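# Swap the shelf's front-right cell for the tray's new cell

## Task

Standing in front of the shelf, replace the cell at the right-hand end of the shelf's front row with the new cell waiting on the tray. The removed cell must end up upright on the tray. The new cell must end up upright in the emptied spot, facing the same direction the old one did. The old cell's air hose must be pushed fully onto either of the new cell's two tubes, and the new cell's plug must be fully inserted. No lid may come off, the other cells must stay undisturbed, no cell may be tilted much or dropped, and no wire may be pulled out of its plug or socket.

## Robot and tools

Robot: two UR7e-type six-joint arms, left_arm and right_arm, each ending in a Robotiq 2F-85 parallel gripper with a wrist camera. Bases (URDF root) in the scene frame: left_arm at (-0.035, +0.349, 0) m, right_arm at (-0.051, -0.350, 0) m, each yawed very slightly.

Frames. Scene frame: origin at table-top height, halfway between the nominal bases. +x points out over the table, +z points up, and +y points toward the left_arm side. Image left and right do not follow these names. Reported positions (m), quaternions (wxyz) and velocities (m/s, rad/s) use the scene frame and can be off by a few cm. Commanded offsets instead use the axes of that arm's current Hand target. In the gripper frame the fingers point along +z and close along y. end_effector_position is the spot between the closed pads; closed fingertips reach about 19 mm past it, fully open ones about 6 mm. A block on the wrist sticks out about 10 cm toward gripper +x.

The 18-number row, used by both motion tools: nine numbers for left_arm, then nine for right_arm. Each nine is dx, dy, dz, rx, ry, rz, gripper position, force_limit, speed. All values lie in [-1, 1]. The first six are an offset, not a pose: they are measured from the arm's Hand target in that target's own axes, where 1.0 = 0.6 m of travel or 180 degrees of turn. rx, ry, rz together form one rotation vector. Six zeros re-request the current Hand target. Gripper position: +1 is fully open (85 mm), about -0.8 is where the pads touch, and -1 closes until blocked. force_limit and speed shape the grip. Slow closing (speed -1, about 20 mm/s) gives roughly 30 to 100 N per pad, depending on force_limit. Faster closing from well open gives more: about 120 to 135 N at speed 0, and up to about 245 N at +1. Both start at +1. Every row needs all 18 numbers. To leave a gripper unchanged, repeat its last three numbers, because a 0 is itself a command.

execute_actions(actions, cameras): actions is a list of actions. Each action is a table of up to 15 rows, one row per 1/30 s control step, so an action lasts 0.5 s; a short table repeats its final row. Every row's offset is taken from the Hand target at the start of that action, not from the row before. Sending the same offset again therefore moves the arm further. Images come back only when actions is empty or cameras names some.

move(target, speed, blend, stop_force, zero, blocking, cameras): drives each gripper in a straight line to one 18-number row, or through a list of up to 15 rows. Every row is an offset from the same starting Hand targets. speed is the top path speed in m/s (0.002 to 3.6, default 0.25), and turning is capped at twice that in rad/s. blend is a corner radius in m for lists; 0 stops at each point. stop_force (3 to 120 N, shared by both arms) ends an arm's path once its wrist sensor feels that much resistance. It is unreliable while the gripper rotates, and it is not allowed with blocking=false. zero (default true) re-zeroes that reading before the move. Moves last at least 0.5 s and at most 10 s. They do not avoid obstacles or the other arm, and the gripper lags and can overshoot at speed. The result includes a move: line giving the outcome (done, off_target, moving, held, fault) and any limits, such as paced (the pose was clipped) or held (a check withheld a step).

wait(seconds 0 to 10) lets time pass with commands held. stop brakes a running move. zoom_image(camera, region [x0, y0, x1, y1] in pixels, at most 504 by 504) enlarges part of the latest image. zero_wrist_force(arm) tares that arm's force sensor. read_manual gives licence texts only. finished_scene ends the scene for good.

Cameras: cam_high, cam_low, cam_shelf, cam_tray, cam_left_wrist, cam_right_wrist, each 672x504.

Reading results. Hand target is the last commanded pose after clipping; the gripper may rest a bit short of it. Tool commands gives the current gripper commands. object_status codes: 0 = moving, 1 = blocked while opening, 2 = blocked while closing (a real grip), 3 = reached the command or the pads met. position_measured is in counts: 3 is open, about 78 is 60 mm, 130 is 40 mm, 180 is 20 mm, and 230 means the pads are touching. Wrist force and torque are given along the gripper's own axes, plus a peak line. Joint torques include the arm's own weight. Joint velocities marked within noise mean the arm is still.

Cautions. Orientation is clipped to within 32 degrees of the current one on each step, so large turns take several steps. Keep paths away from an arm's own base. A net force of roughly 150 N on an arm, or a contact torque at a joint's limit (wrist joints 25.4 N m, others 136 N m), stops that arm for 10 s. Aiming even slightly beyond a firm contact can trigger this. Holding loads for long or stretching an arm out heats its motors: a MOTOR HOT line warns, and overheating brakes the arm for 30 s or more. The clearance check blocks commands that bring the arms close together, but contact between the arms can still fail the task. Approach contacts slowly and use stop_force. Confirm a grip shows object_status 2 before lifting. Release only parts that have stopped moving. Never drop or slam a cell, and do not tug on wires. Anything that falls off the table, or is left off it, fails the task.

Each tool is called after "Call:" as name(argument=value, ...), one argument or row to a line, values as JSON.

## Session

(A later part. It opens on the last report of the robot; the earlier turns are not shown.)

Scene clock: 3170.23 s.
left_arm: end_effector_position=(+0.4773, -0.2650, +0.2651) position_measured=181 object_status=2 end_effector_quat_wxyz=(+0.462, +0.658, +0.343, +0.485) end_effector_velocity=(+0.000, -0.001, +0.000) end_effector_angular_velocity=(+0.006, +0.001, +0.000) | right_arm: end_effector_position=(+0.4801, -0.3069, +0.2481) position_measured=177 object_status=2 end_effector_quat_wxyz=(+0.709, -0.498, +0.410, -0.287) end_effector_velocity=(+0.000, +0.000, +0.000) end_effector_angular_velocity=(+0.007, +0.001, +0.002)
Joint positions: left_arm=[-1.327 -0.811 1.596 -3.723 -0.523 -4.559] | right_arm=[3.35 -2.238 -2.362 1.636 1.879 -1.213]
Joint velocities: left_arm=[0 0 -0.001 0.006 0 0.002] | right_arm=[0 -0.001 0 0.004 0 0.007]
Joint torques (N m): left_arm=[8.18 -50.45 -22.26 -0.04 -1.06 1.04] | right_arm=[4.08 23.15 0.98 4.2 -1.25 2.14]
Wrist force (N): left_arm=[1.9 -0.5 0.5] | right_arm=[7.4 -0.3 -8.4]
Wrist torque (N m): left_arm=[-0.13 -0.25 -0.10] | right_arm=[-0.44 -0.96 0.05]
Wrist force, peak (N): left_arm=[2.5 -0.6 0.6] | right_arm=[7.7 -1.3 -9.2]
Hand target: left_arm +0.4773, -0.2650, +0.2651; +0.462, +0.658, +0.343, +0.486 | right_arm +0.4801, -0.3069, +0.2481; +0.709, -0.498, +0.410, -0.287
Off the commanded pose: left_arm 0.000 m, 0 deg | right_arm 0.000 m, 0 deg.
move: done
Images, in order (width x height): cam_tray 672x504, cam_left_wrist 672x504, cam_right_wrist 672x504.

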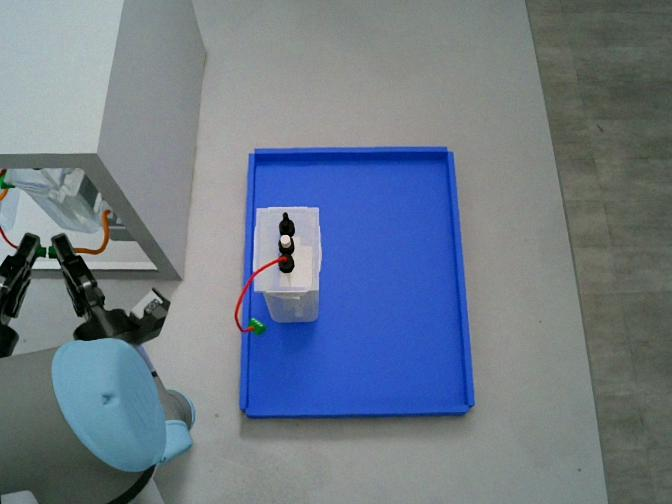

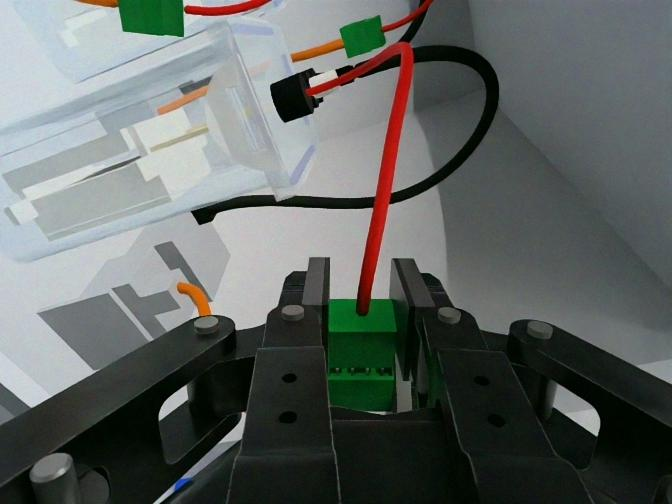

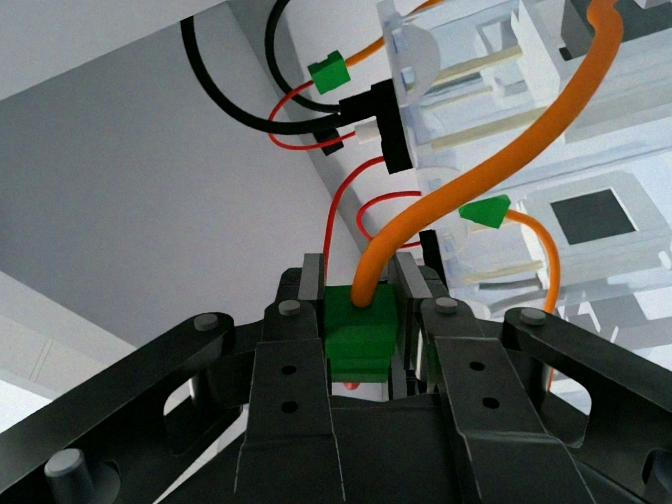

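Call:
move(
  target=[-0.00282,-0.01093,-0.00365,-0.01877,0.04401,-0.08132,-1,-0.4,-1,-0.0001,-0.00865,0,-0.04158,0,-0.07227,-1,-0.4,-1],
  speed=0.05,
  cameras=["cam_left_wrist","cam_tray","cam_right_wrist","cam_high"],
)

Call:
zoom_image(
  camera="cam_left_wrist",
  region=[310, 320, 420, 430],
)

Call:
zoom_image(
  camera="cam_tray",
  region=[36, 242, 56, 262],
)

Call:
zoom_image(
  camera="cam_right_wrist",
  region=[310, 310, 420, 410],
)

Scene clock: 3213.00 s.
left_arm: end_effector_position=(+0.4750, -0.2638, +0.2594) position_measured=181 object_status=2 end_effector_quat_wxyz=(+0.509, +0.573, +0.428, +0.478) | right_arm: end_effector_position=(+0.4800, -0.3085, +0.2526) position_measured=177 object_status=2 end_effector_quat_wxyz=(+0.645, -0.578, +0.372, -0.333)
Joint positions: left_arm=[-1.352 -0.711 1.484 -3.849 -0.384 -4.66] | right_arm=[3.321 -2.123 -2.398 1.437 1.935 -1.456]
Joint torques (N m): left_arm=[-5.94 -48.34 -15.33 -1.09 -0.09 -0.29] | right_arm=[-3.29 21.46 5.53 4.86 -0.5 2.01]
Wrist force (N): left_arm=[1.2 -0.5 1.0] | right_arm=[6.2 0.9 -7.4]
Wrist torque (N m): left_arm=[-0.17 -0.10 -0.12] | right_arm=[-0.42 -0.83 0.05]
Wrist force, peak (N): left_arm=[2.3 -0.5 0.6] | right_arm=[7.4 -0.5 -8.6]
Hand target: left_arm +0.4750, -0.2638, +0.2594; +0.509, +0.573, +0.428, +0.478 (not the last commanded pose) | right_arm +0.4801, -0.3084, +0.2525; +0.645, -0.578, +0.372, -0.333 (not the last commanded pose)
Off the commanded pose: left_arm 0.001 m, 2 deg | right_arm 0.000 m, 1 deg.
move: held (left_arm; a check stopped the path); limits=held
pose unreachable (left arm): on one or more control steps of this call, first in action 0 (counted from 0), this arm could not follow its commanded pose, so it was not sent that pose on those steps. It may still have moved: this result reports where it is.
cause: moving toward the commanded pose would bring a part of the arm too close to another arm (a part of this arm just beyond joint 4 (wrist 1) and a part of the right arm just beyond its joint 3 (elbow), 5 mm apart when this arm was first held).
Images, in order (width x height): cam_high 672x504, cam_tray 672x504, cam_left_wrist 672x504, cam_right_wrist 672x504.

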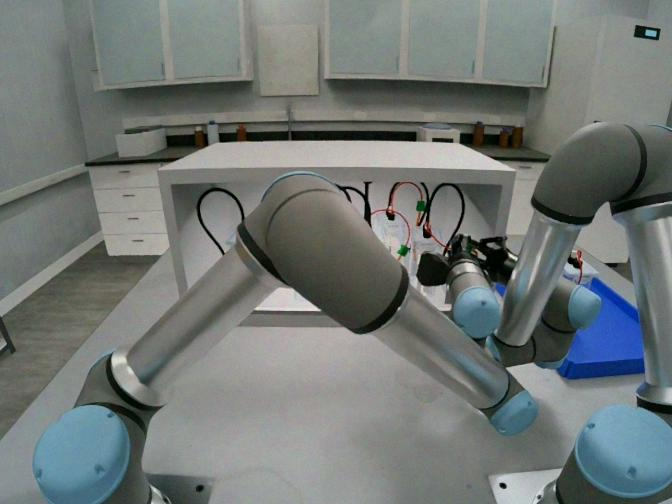

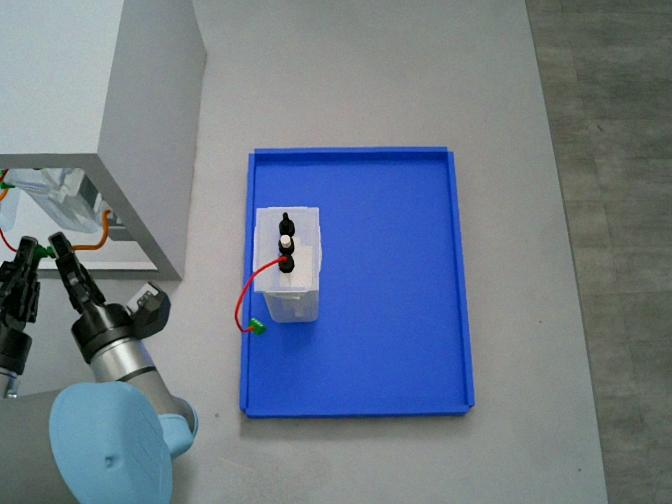

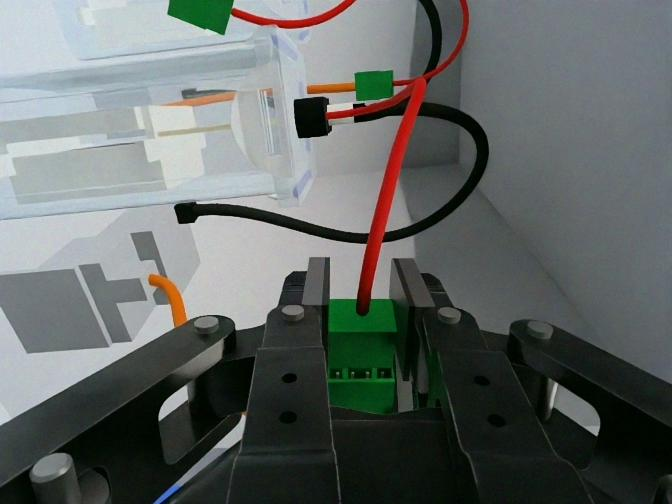

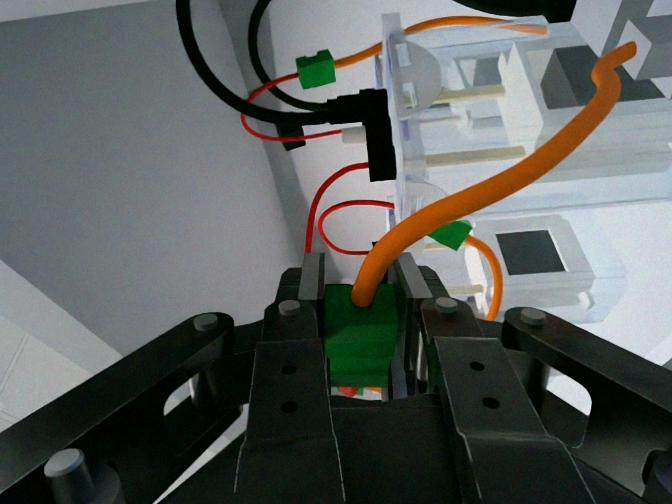

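Scaled by 4.582 from the camera's 672x504 image, which has a finer 960x720 frame.

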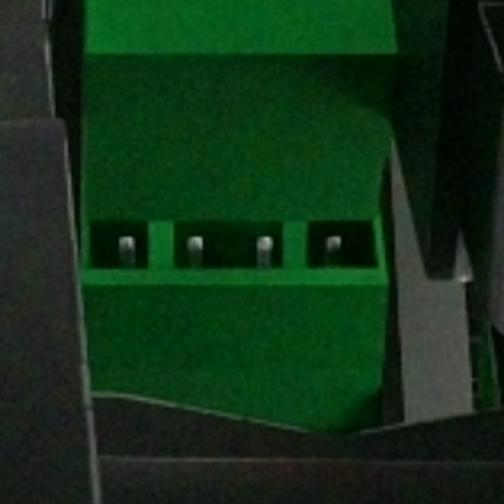

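Scaled by 25.200 from the camera's 672x504 image, which has a finer 960x720 frame.

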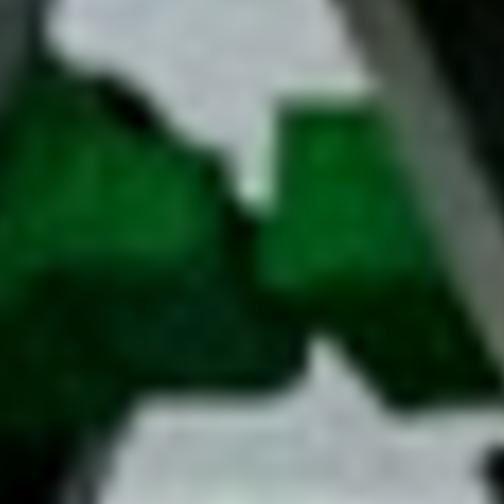

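Scaled by 4.582 from the camera's 672x504 image, which has a finer 960x720 frame.

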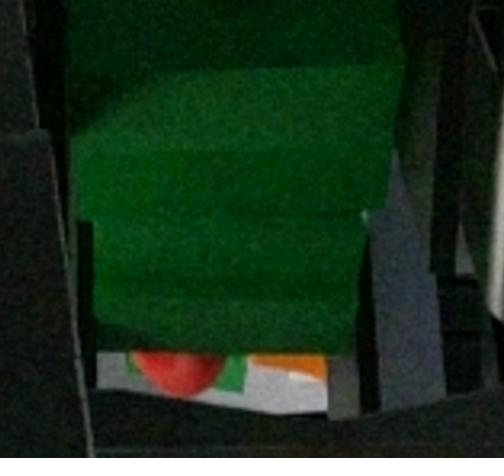

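Call:
zoom_image(
  camera="cam_tray",
  region=[0, 220, 80, 300],
)

Call:
zoom_image(
  camera="cam_left_wrist",
  region=[280, 260, 450, 430],
)

Scaled by 6.300 from the camera's 672x504 image, which has a finer 960x720 frame.

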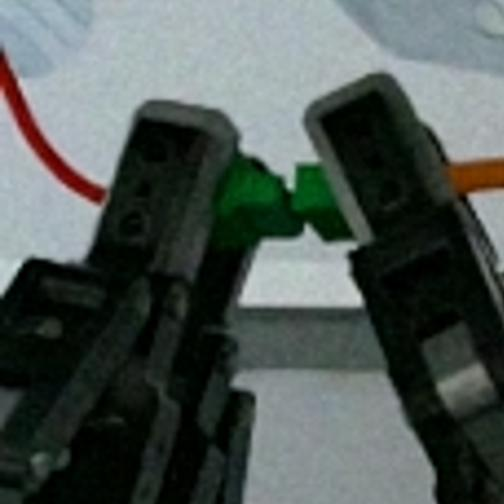

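Scaled by 2.965 from the camera's 672x504 image, which has a finer 960x720 frame.

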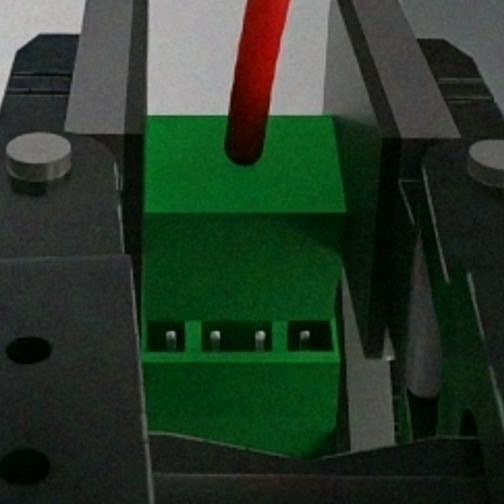

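Call:
move(
  target=[0.0011,0,0.0042,-0.00373,-0.0331,0.00077,-1,-0.4,-1,-0.0015,0,-0.00297,0.00316,0.0331,-0.00183,-1,-0.4,-1],
  speed=0.04,
  cameras=["cam_left_wrist","cam_tray","cam_right_wrist","cam_high"],
)

Call:
zoom_image(
  camera="cam_left_wrist",
  region=[310, 320, 420, 430],
)

Call:
zoom_image(
  camera="cam_tray",
  region=[34, 240, 58, 264],
)

Scene clock: 3284.63 s.
left_arm: end_effector_position=(+0.4753, -0.2637, +0.2595) position_measured=181 object_status=2 end_effector_quat_wxyz=(+0.511, +0.575, +0.426, +0.476) | right_arm: end_effector_position=(+0.4802, -0.3084, +0.2526) position_measured=177 object_status=2 end_effector_quat_wxyz=(+0.645, -0.578, +0.373, -0.334)
Joint positions: left_arm=[-1.35 -0.714 1.49 -3.853 -0.394 -4.658] | right_arm=[3.322 -2.123 -2.398 1.437 1.933 -1.456]
Joint torques (N m): left_arm=[-8.36 -39.23 -25.63 0.26 2.01 -1.1] | right_arm=[2.51 25.82 10.69 4.18 1.04 0.3]
Wrist force (N): left_arm=[1.2 -0.6 1.1] | right_arm=[6.5 0.7 -7.4]
Wrist torque (N m): left_arm=[-0.18 -0.09 -0.33] | right_arm=[-0.43 -0.88 0.05]
Wrist force, peak (N): left_arm=[1.6 -0.8 1.1] | right_arm=[6.6 0.5 -7.3]
Hand target: left_arm +0.4752, -0.2638, +0.2594; +0.511, +0.575, +0.426, +0.476 (not the last commanded pose) | right_arm +0.4802, -0.3084, +0.2526; +0.645, -0.578, +0.373, -0.334 (not the last commanded pose)
Off the commanded pose: left_arm 0.002 m, 6 deg | right_arm 0.002 m, 6 deg.
move: held (right_arm; a check stopped the path), off_target (left_arm; braked when a check withheld steps of right_arm); limits=held
pose unreachable (right arm): on one or more control steps of this call, first in action 0 (counted from 0), this arm could not follow its commanded pose, so it was not sent that pose on those steps. It may still have moved: this result reports where it is.
cause: moving toward the commanded pose would bring a part of the arm too close to another arm (a part of this arm just beyond joint 3 (elbow) and a part of the left arm just beyond its joint 4 (wrist 1), 6 mm apart when this arm was first held).
Images, in order (width x height): cam_high 672x504, cam_tray 672x504, cam_left_wrist 672x504, cam_right_wrist 672x504.

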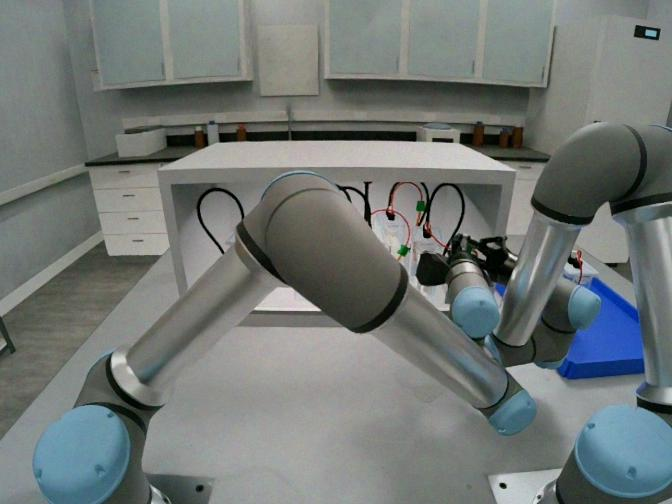

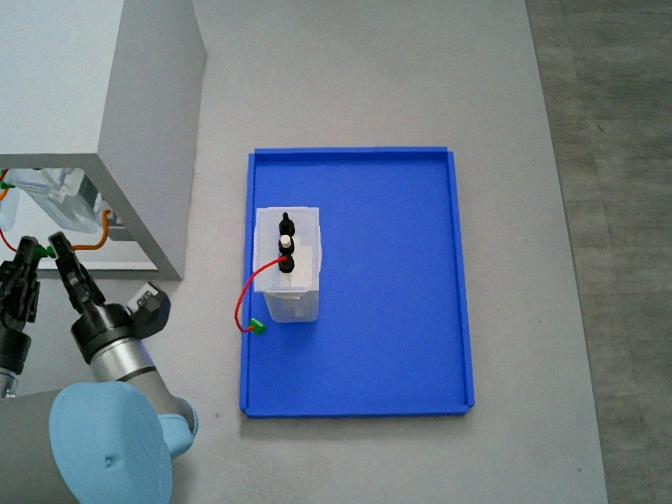

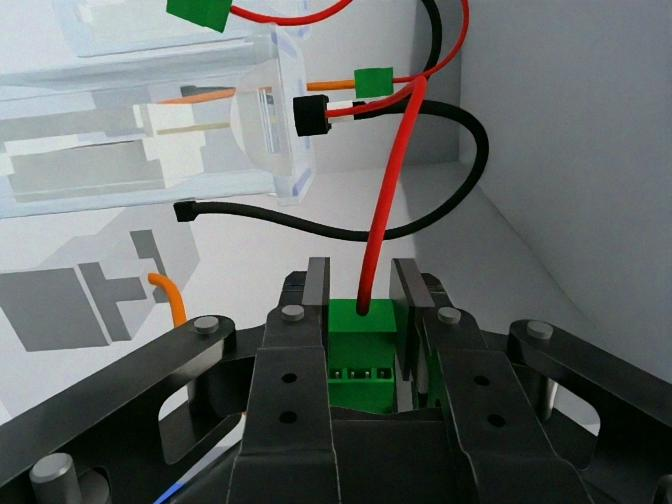

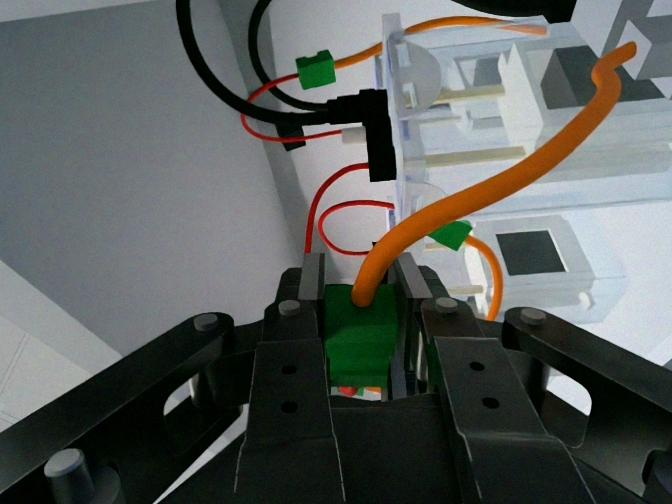

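Scaled by 4.582 from the camera's 672x504 image, which has a finer 960x720 frame.

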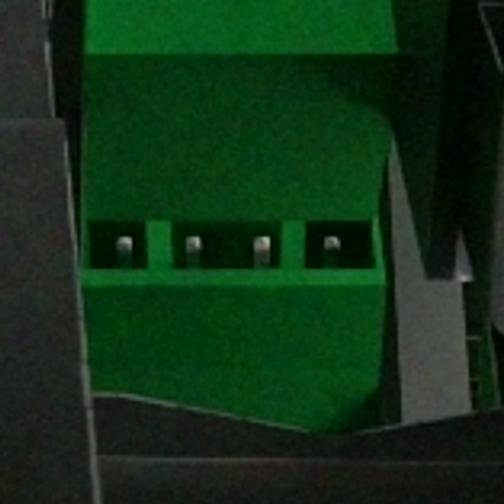

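Scaled by 21.000 from the camera's 672x504 image, which has a finer 960x720 frame.

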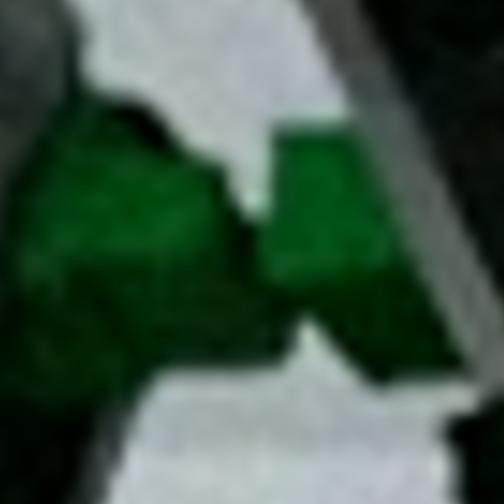

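Call:
move(
  target=[
    [0.0244,-0.0028,-0.0044,0,0,0,-1,-0.4,-1,0,0,0,0,0,0,-1,-0.4,-1],
    [0.0255,-0.0028,-0.0002,-0.00373,-0.0331,0.00077,-1,-0.4,-1,-0.0015,0,-0.00297,0.00316,0.0331,-0.00183,-1,-0.4,-1],
    [0.0011,0,0.0042,-0.00373,-0.0331,0.00077,-1,-0.4,-1,-0.0015,0,-0.00297,0.00316,0.0331,-0.00183,-1,-0.4,-1],
  ],
  speed=0.06,
  cameras=["cam_left_wrist","cam_tray","cam_right_wrist","cam_high"],
)

Call:
zoom_image(
  camera="cam_left_wrist",
  region=[310, 320, 420, 430],
)

Call:
zoom_image(
  camera="cam_tray",
  region=[34, 240, 58, 264],
)

Scene clock: 3293.80 s.
left_arm: end_effector_position=(+0.4778, -0.2575, +0.2595) position_measured=181 object_status=2 end_effector_quat_wxyz=(+0.535, +0.597, +0.395, +0.449) | right_arm: end_effector_position=(+0.4782, -0.3085, +0.2526) position_measured=177 object_status=2 end_effector_quat_wxyz=(+0.626, -0.558, +0.402, -0.367)
Joint positions: left_arm=[-1.324 -0.755 1.577 -3.915 -0.525 -4.642] | right_arm=[3.415 -2.11 -2.455 1.478 1.736 -1.467]
Joint torques (N m): left_arm=[1.5 -52.11 -6.34 -2.71 -0.05 -1.12] | right_arm=[-9.11 22.61 17.5 0.89 -1.38 2.07]
Wrist force (N): left_arm=[1.2 -0.8 0.7] | right_arm=[6.4 1.0 -6.9]
Wrist torque (N m): left_arm=[-0.21 -0.10 -0.31] | right_arm=[-0.44 -0.84 0.07]
Wrist force, peak (N): left_arm=[2.7 -0.6 1.0] | right_arm=[6.5 0.6 -7.5]
Hand target: left_arm +0.4778, -0.2575, +0.2595; +0.535, +0.597, +0.395, +0.449 (not the last commanded pose) | right_arm +0.4782, -0.3085, +0.2526; +0.626, -0.558, +0.402, -0.367
Off the commanded pose: left_arm 0.006 m, 0 deg | right_arm 0.000 m, 0 deg.
move: held (left_arm; a check stopped the path); path passed 2 of 3 targets; limits=held
pose unreachable (left arm): on one or more control steps of this call, first in action 0 (counted from 0), this arm could not follow its commanded pose, so it was not sent that pose on those steps. It may still have moved: this result reports where it is.
cause: moving toward the commanded pose would bring a part of the arm too close to another arm (a part of this arm just beyond joint 4 (wrist 1) and a part of the right arm just beyond its joint 3 (elbow), at the place that arm is still heading or pushing toward).
Images, in order (width x height): cam_high 672x504, cam_tray 672x504, cam_left_wrist 672x504, cam_right_wrist 672x504.

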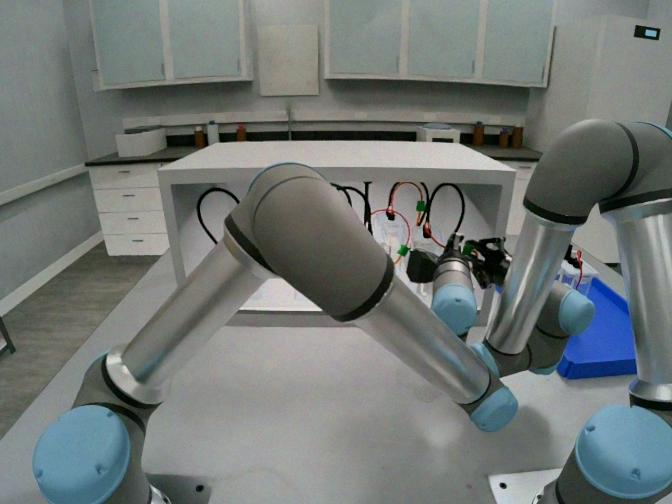

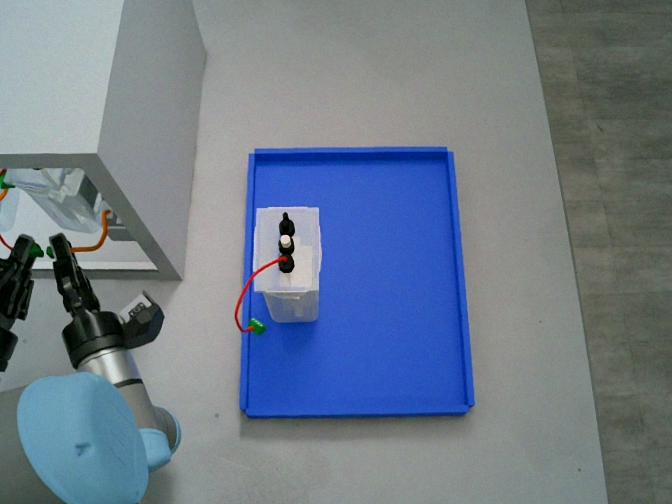

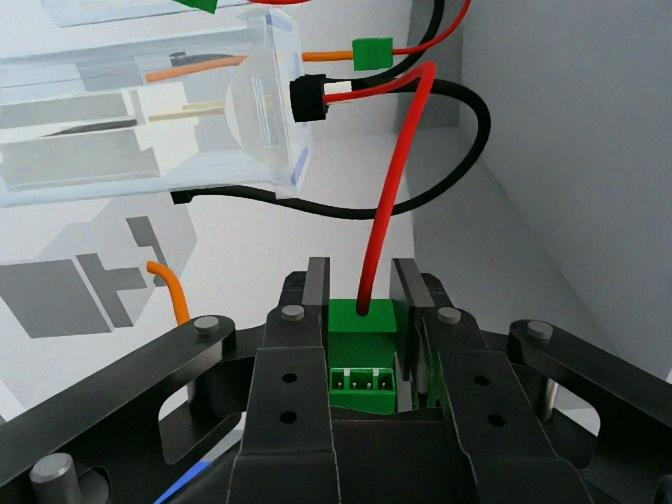

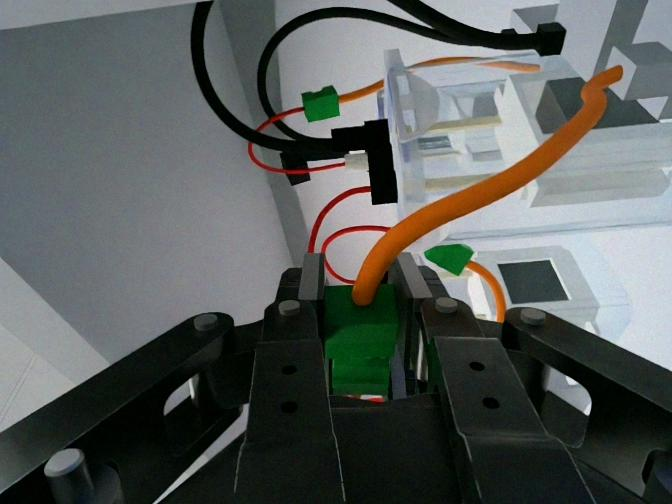

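Scaled by 4.582 from the camera's 672x504 image, which has a finer 960x720 frame.

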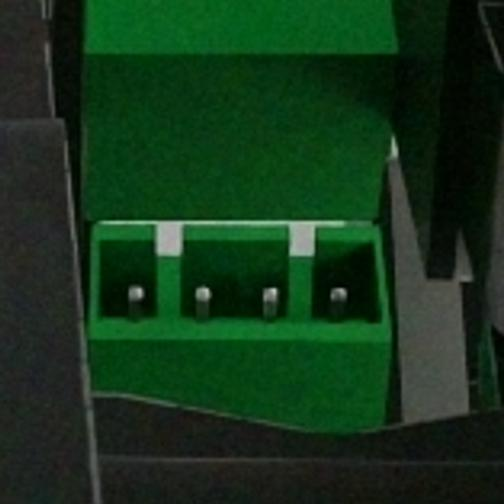

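Scaled by 21.000 from the camera's 672x504 image, which has a finer 960x720 frame.

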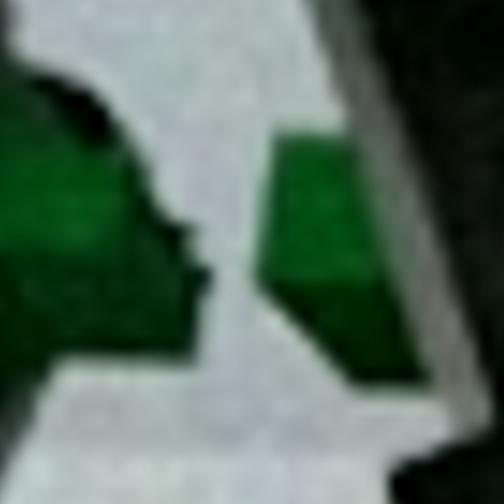

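Call:
move(
  target=[0.0002,0.00166,0,0.0819,-0.0025,-0.0153,-1,-0.4,-1,-0.0006,0.0005,-0.0011,-0.0721,0.0018,0.0416,-1,-0.4,-1],
  speed=0.05,
  cameras=["cam_left_wrist","cam_tray","cam_right_wrist","cam_high"],
)

Call:
zoom_image(
  camera="cam_left_wrist",
  region=[310, 320, 420, 430],
)

Call:
zoom_image(
  camera="cam_tray",
  region=[34, 240, 58, 264],
)

Scene clock: 3324.17 s.
left_arm: end_effector_position=(+0.4779, -0.2574, +0.2606) position_measured=181 object_status=2 end_effector_quat_wxyz=(+0.466, +0.653, +0.462, +0.379) | right_arm: end_effector_position=(+0.4774, -0.3085, +0.2523) position_measured=177 object_status=2 end_effector_quat_wxyz=(+0.581, -0.597, +0.478, -0.279)
Joint positions: left_arm=[-1.312 -0.946 1.675 -3.344 -0.586 -5.096] | right_arm=[3.39 -1.88 -2.492 1.055 1.788 -1.381]
Joint torques (N m): left_arm=[-2.91 -34.71 -25.36 -2.29 3.12 0.17] | right_arm=[4.67 16.22 16.04 4.3 -1.28 -1.99]
Wrist force (N): left_arm=[1.4 -0.3 0.4] | right_arm=[7.5 -0.2 -5.7]
Wrist torque (N m): left_arm=[-0.08 -0.15 -0.31] | right_arm=[-0.44 -0.97 -0.03]
Wrist force, peak (N): left_arm=[1.3 -1.1 1.0] | right_arm=[6.8 1.1 -6.9]
Hand target: left_arm +0.4779, -0.2575, +0.2605; +0.466, +0.653, +0.462, +0.379 | right_arm +0.4774, -0.3084, +0.2523; +0.581, -0.597, +0.478, -0.279
Off the commanded pose: left_arm 0.000 m, 0 deg | right_arm 0.000 m, 0 deg.
move: done
Images, in order (width x height): cam_high 672x504, cam_tray 672x504, cam_left_wrist 672x504, cam_right_wrist 672x504.

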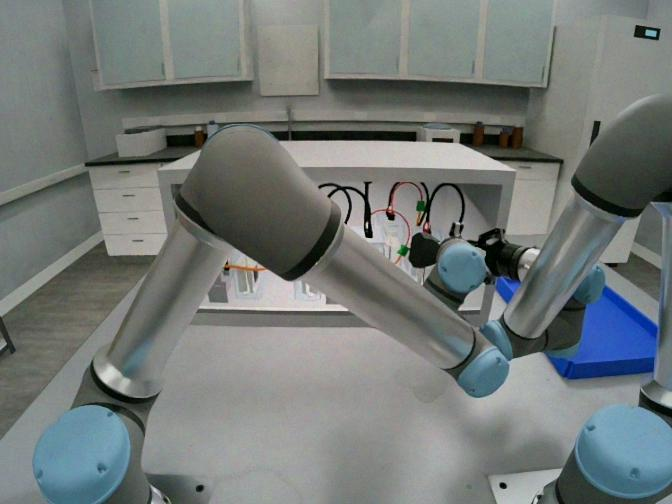

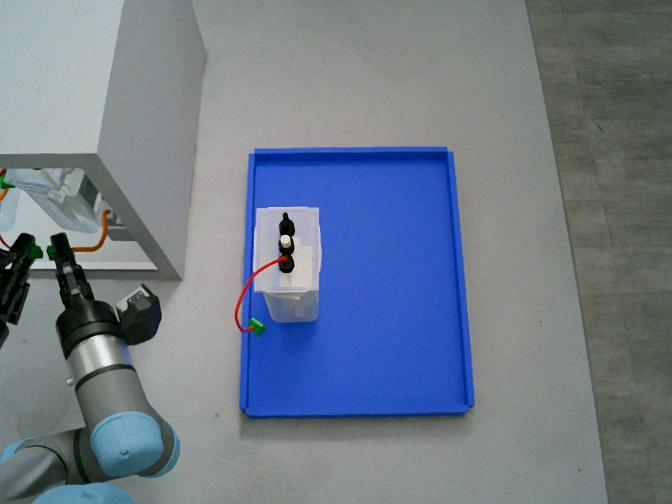

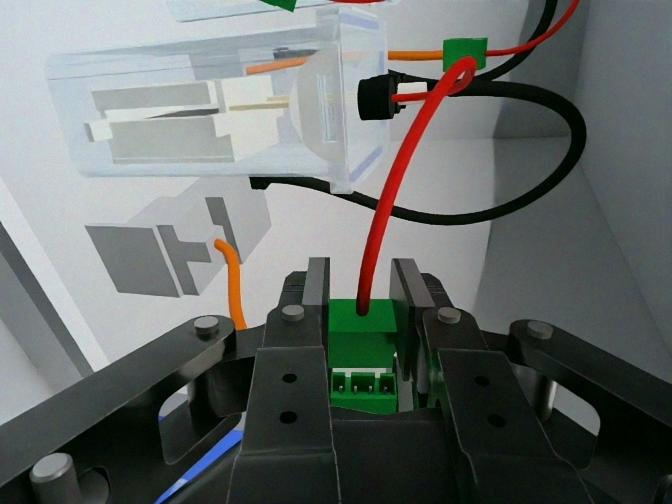

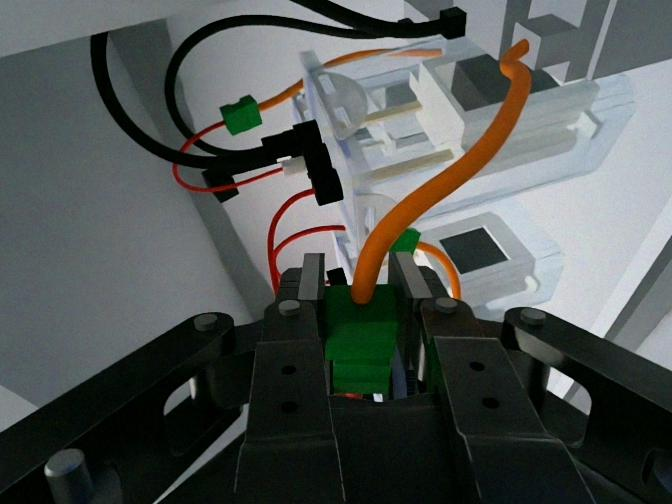

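Scaled by 4.582 from the camera's 672x504 image, which has a finer 960x720 frame.

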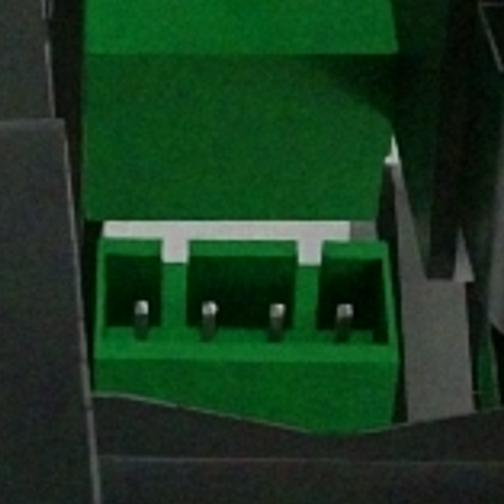

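Scaled by 21.000 from the camera's 672x504 image, which has a finer 960x720 frame.

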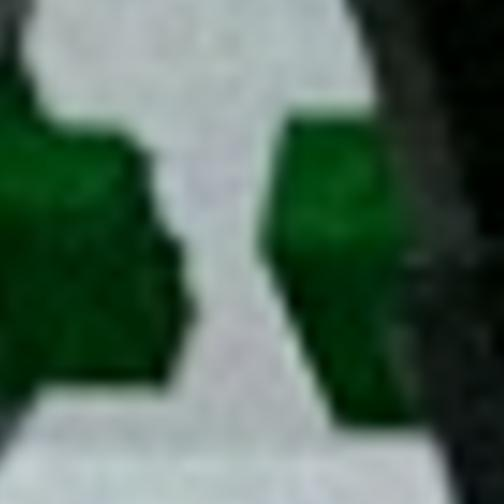

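Call:
zoom_image(
  camera="cam_left_wrist",
  region=[320, 355, 410, 420],
)

Call:
zoom_image(
  camera="cam_right_wrist",
  region=[310, 320, 410, 410],
)

Call:
zoom_image(
  camera="cam_left_wrist",
  region=[300, 280, 430, 410],
)

Scaled by 5.600 from the camera's 672x504 image, which has a finer 960x720 frame.

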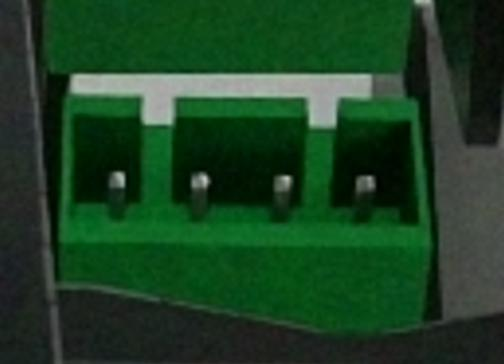

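Scaled by 5.040 from the camera's 672x504 image, which has a finer 960x720 frame.

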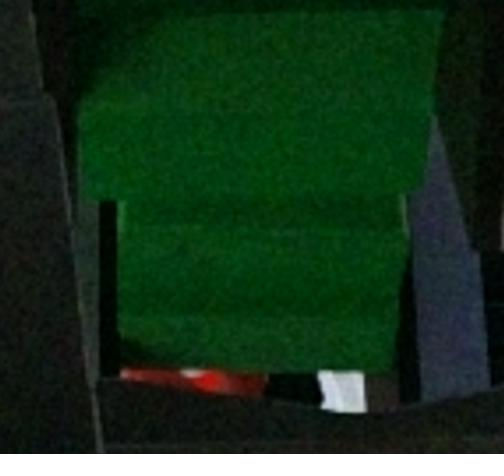

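Scaled by 3.877 from the camera's 672x504 image, which has a finer 960x720 frame.

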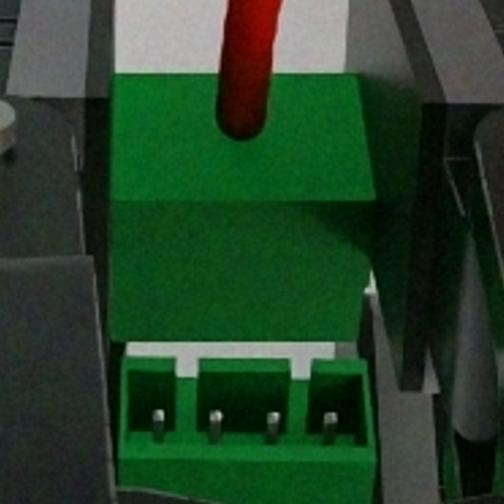

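Call:
execute_actions(
  actions=[],
)

Call:
zoom_image(
  camera="cam_shelf",
  region=[210, 170, 310, 270],
)

Call:
zoom_image(
  camera="cam_low",
  region=[560, 150, 672, 260],
)

Scene clock: 3356.33 s.
left_arm: end_effector_position=(+0.4779, -0.2575, +0.2605) position_measured=181 object_status=2 end_effector_quat_wxyz=(+0.466, +0.653, +0.462, +0.379) | right_arm: end_effector_position=(+0.4774, -0.3084, +0.2523) position_measured=177 object_status=2 end_effector_quat_wxyz=(+0.581, -0.597, +0.478, -0.279)
Joint positions: left_arm=[-1.312 -0.945 1.675 -3.344 -0.586 -5.096] | right_arm=[3.39 -1.88 -2.492 1.055 1.788 -1.381]
Joint velocities: within noise
Joint torques (N m): left_arm=[-9.5 -34.61 -27.78 -1.24 3.1 -1.25] | right_arm=[8.74 15.81 22.19 2.35 -1.5 -2.1]
Wrist force (N): left_arm=[1.3 -0.7 0.5] | right_arm=[7.4 0.1 -5.5]
Wrist torque (N m): left_arm=[-0.14 -0.13 -0.31] | right_arm=[-0.40 -0.96 -0.03]
Wrist force, peak (N): left_arm=[1.7 -0.6 0.5] | right_arm=[7.7 0.0 -5.7]
Hand target: left_arm +0.4779, -0.2575, +0.2605; +0.466, +0.653, +0.462, +0.379 | right_arm +0.4774, -0.3084, +0.2523; +0.581, -0.597, +0.478, -0.279
Tool commands: left_gripper/position=-1.0 left_gripper/force_limit=-0.4 left_gripper/speed=-1.0 right_gripper/position=-1.0 right_gripper/force_limit=-0.4 right_gripper/speed=-1.0
Off the commanded pose: left_arm 0.000 m, 0 deg | right_arm 0.000 m, 0 deg.

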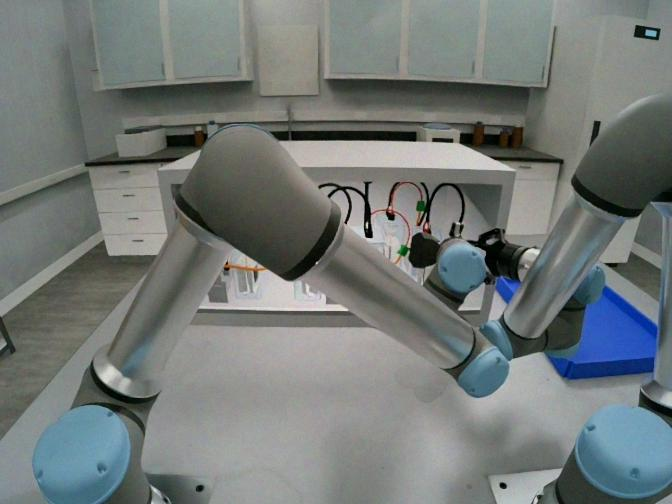

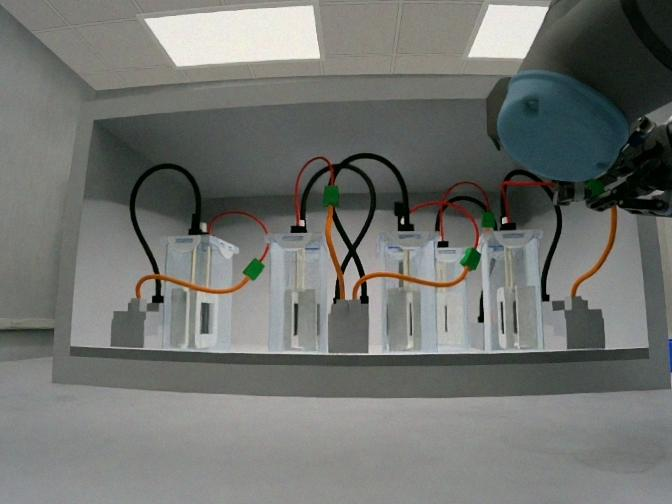

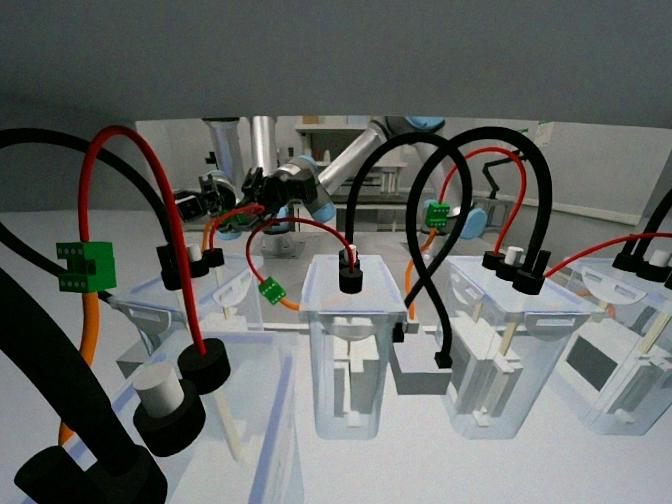

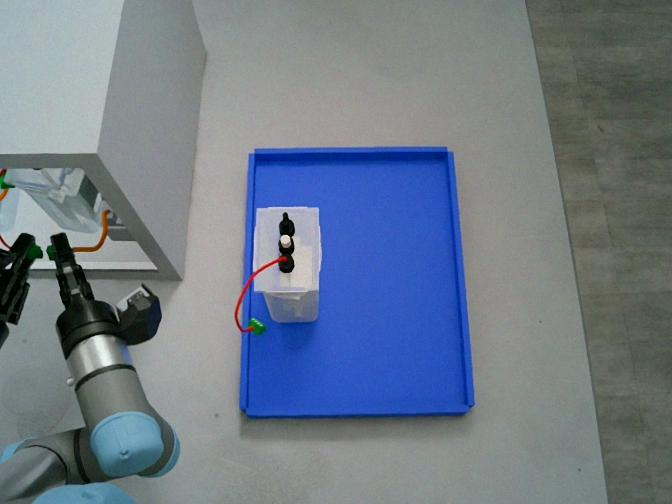

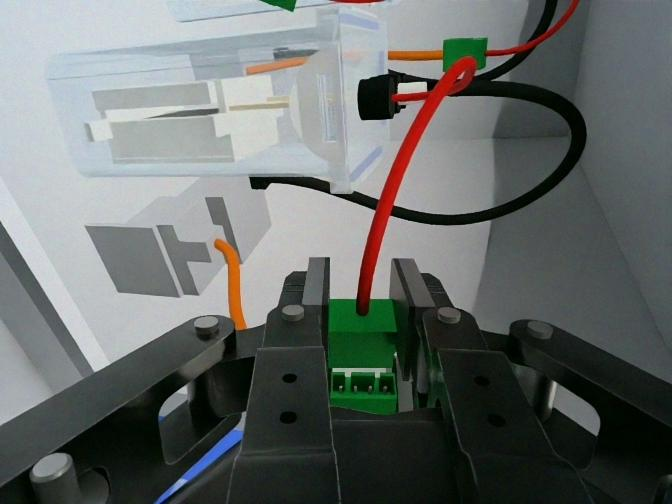

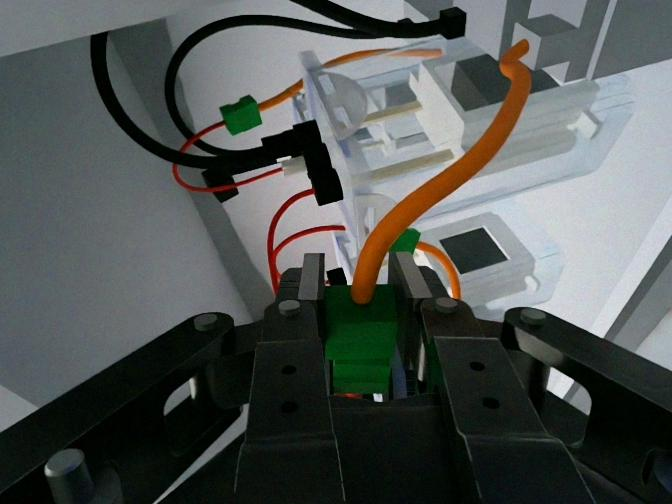

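Scaled by 5.040 from the camera's 672x504 image, which has a finer 960x720 frame.

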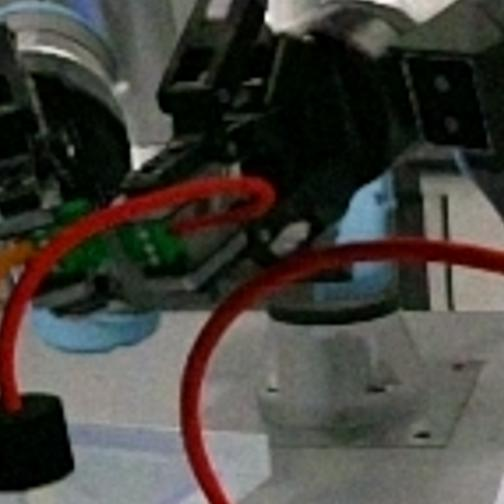

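Scaled by 4.500 from the camera's 672x504 image, which has a finer 960x720 frame.

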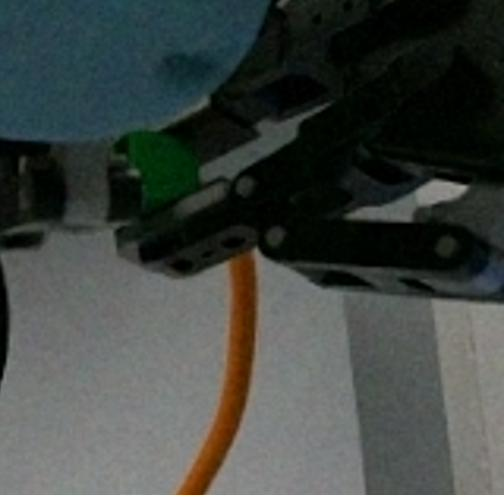

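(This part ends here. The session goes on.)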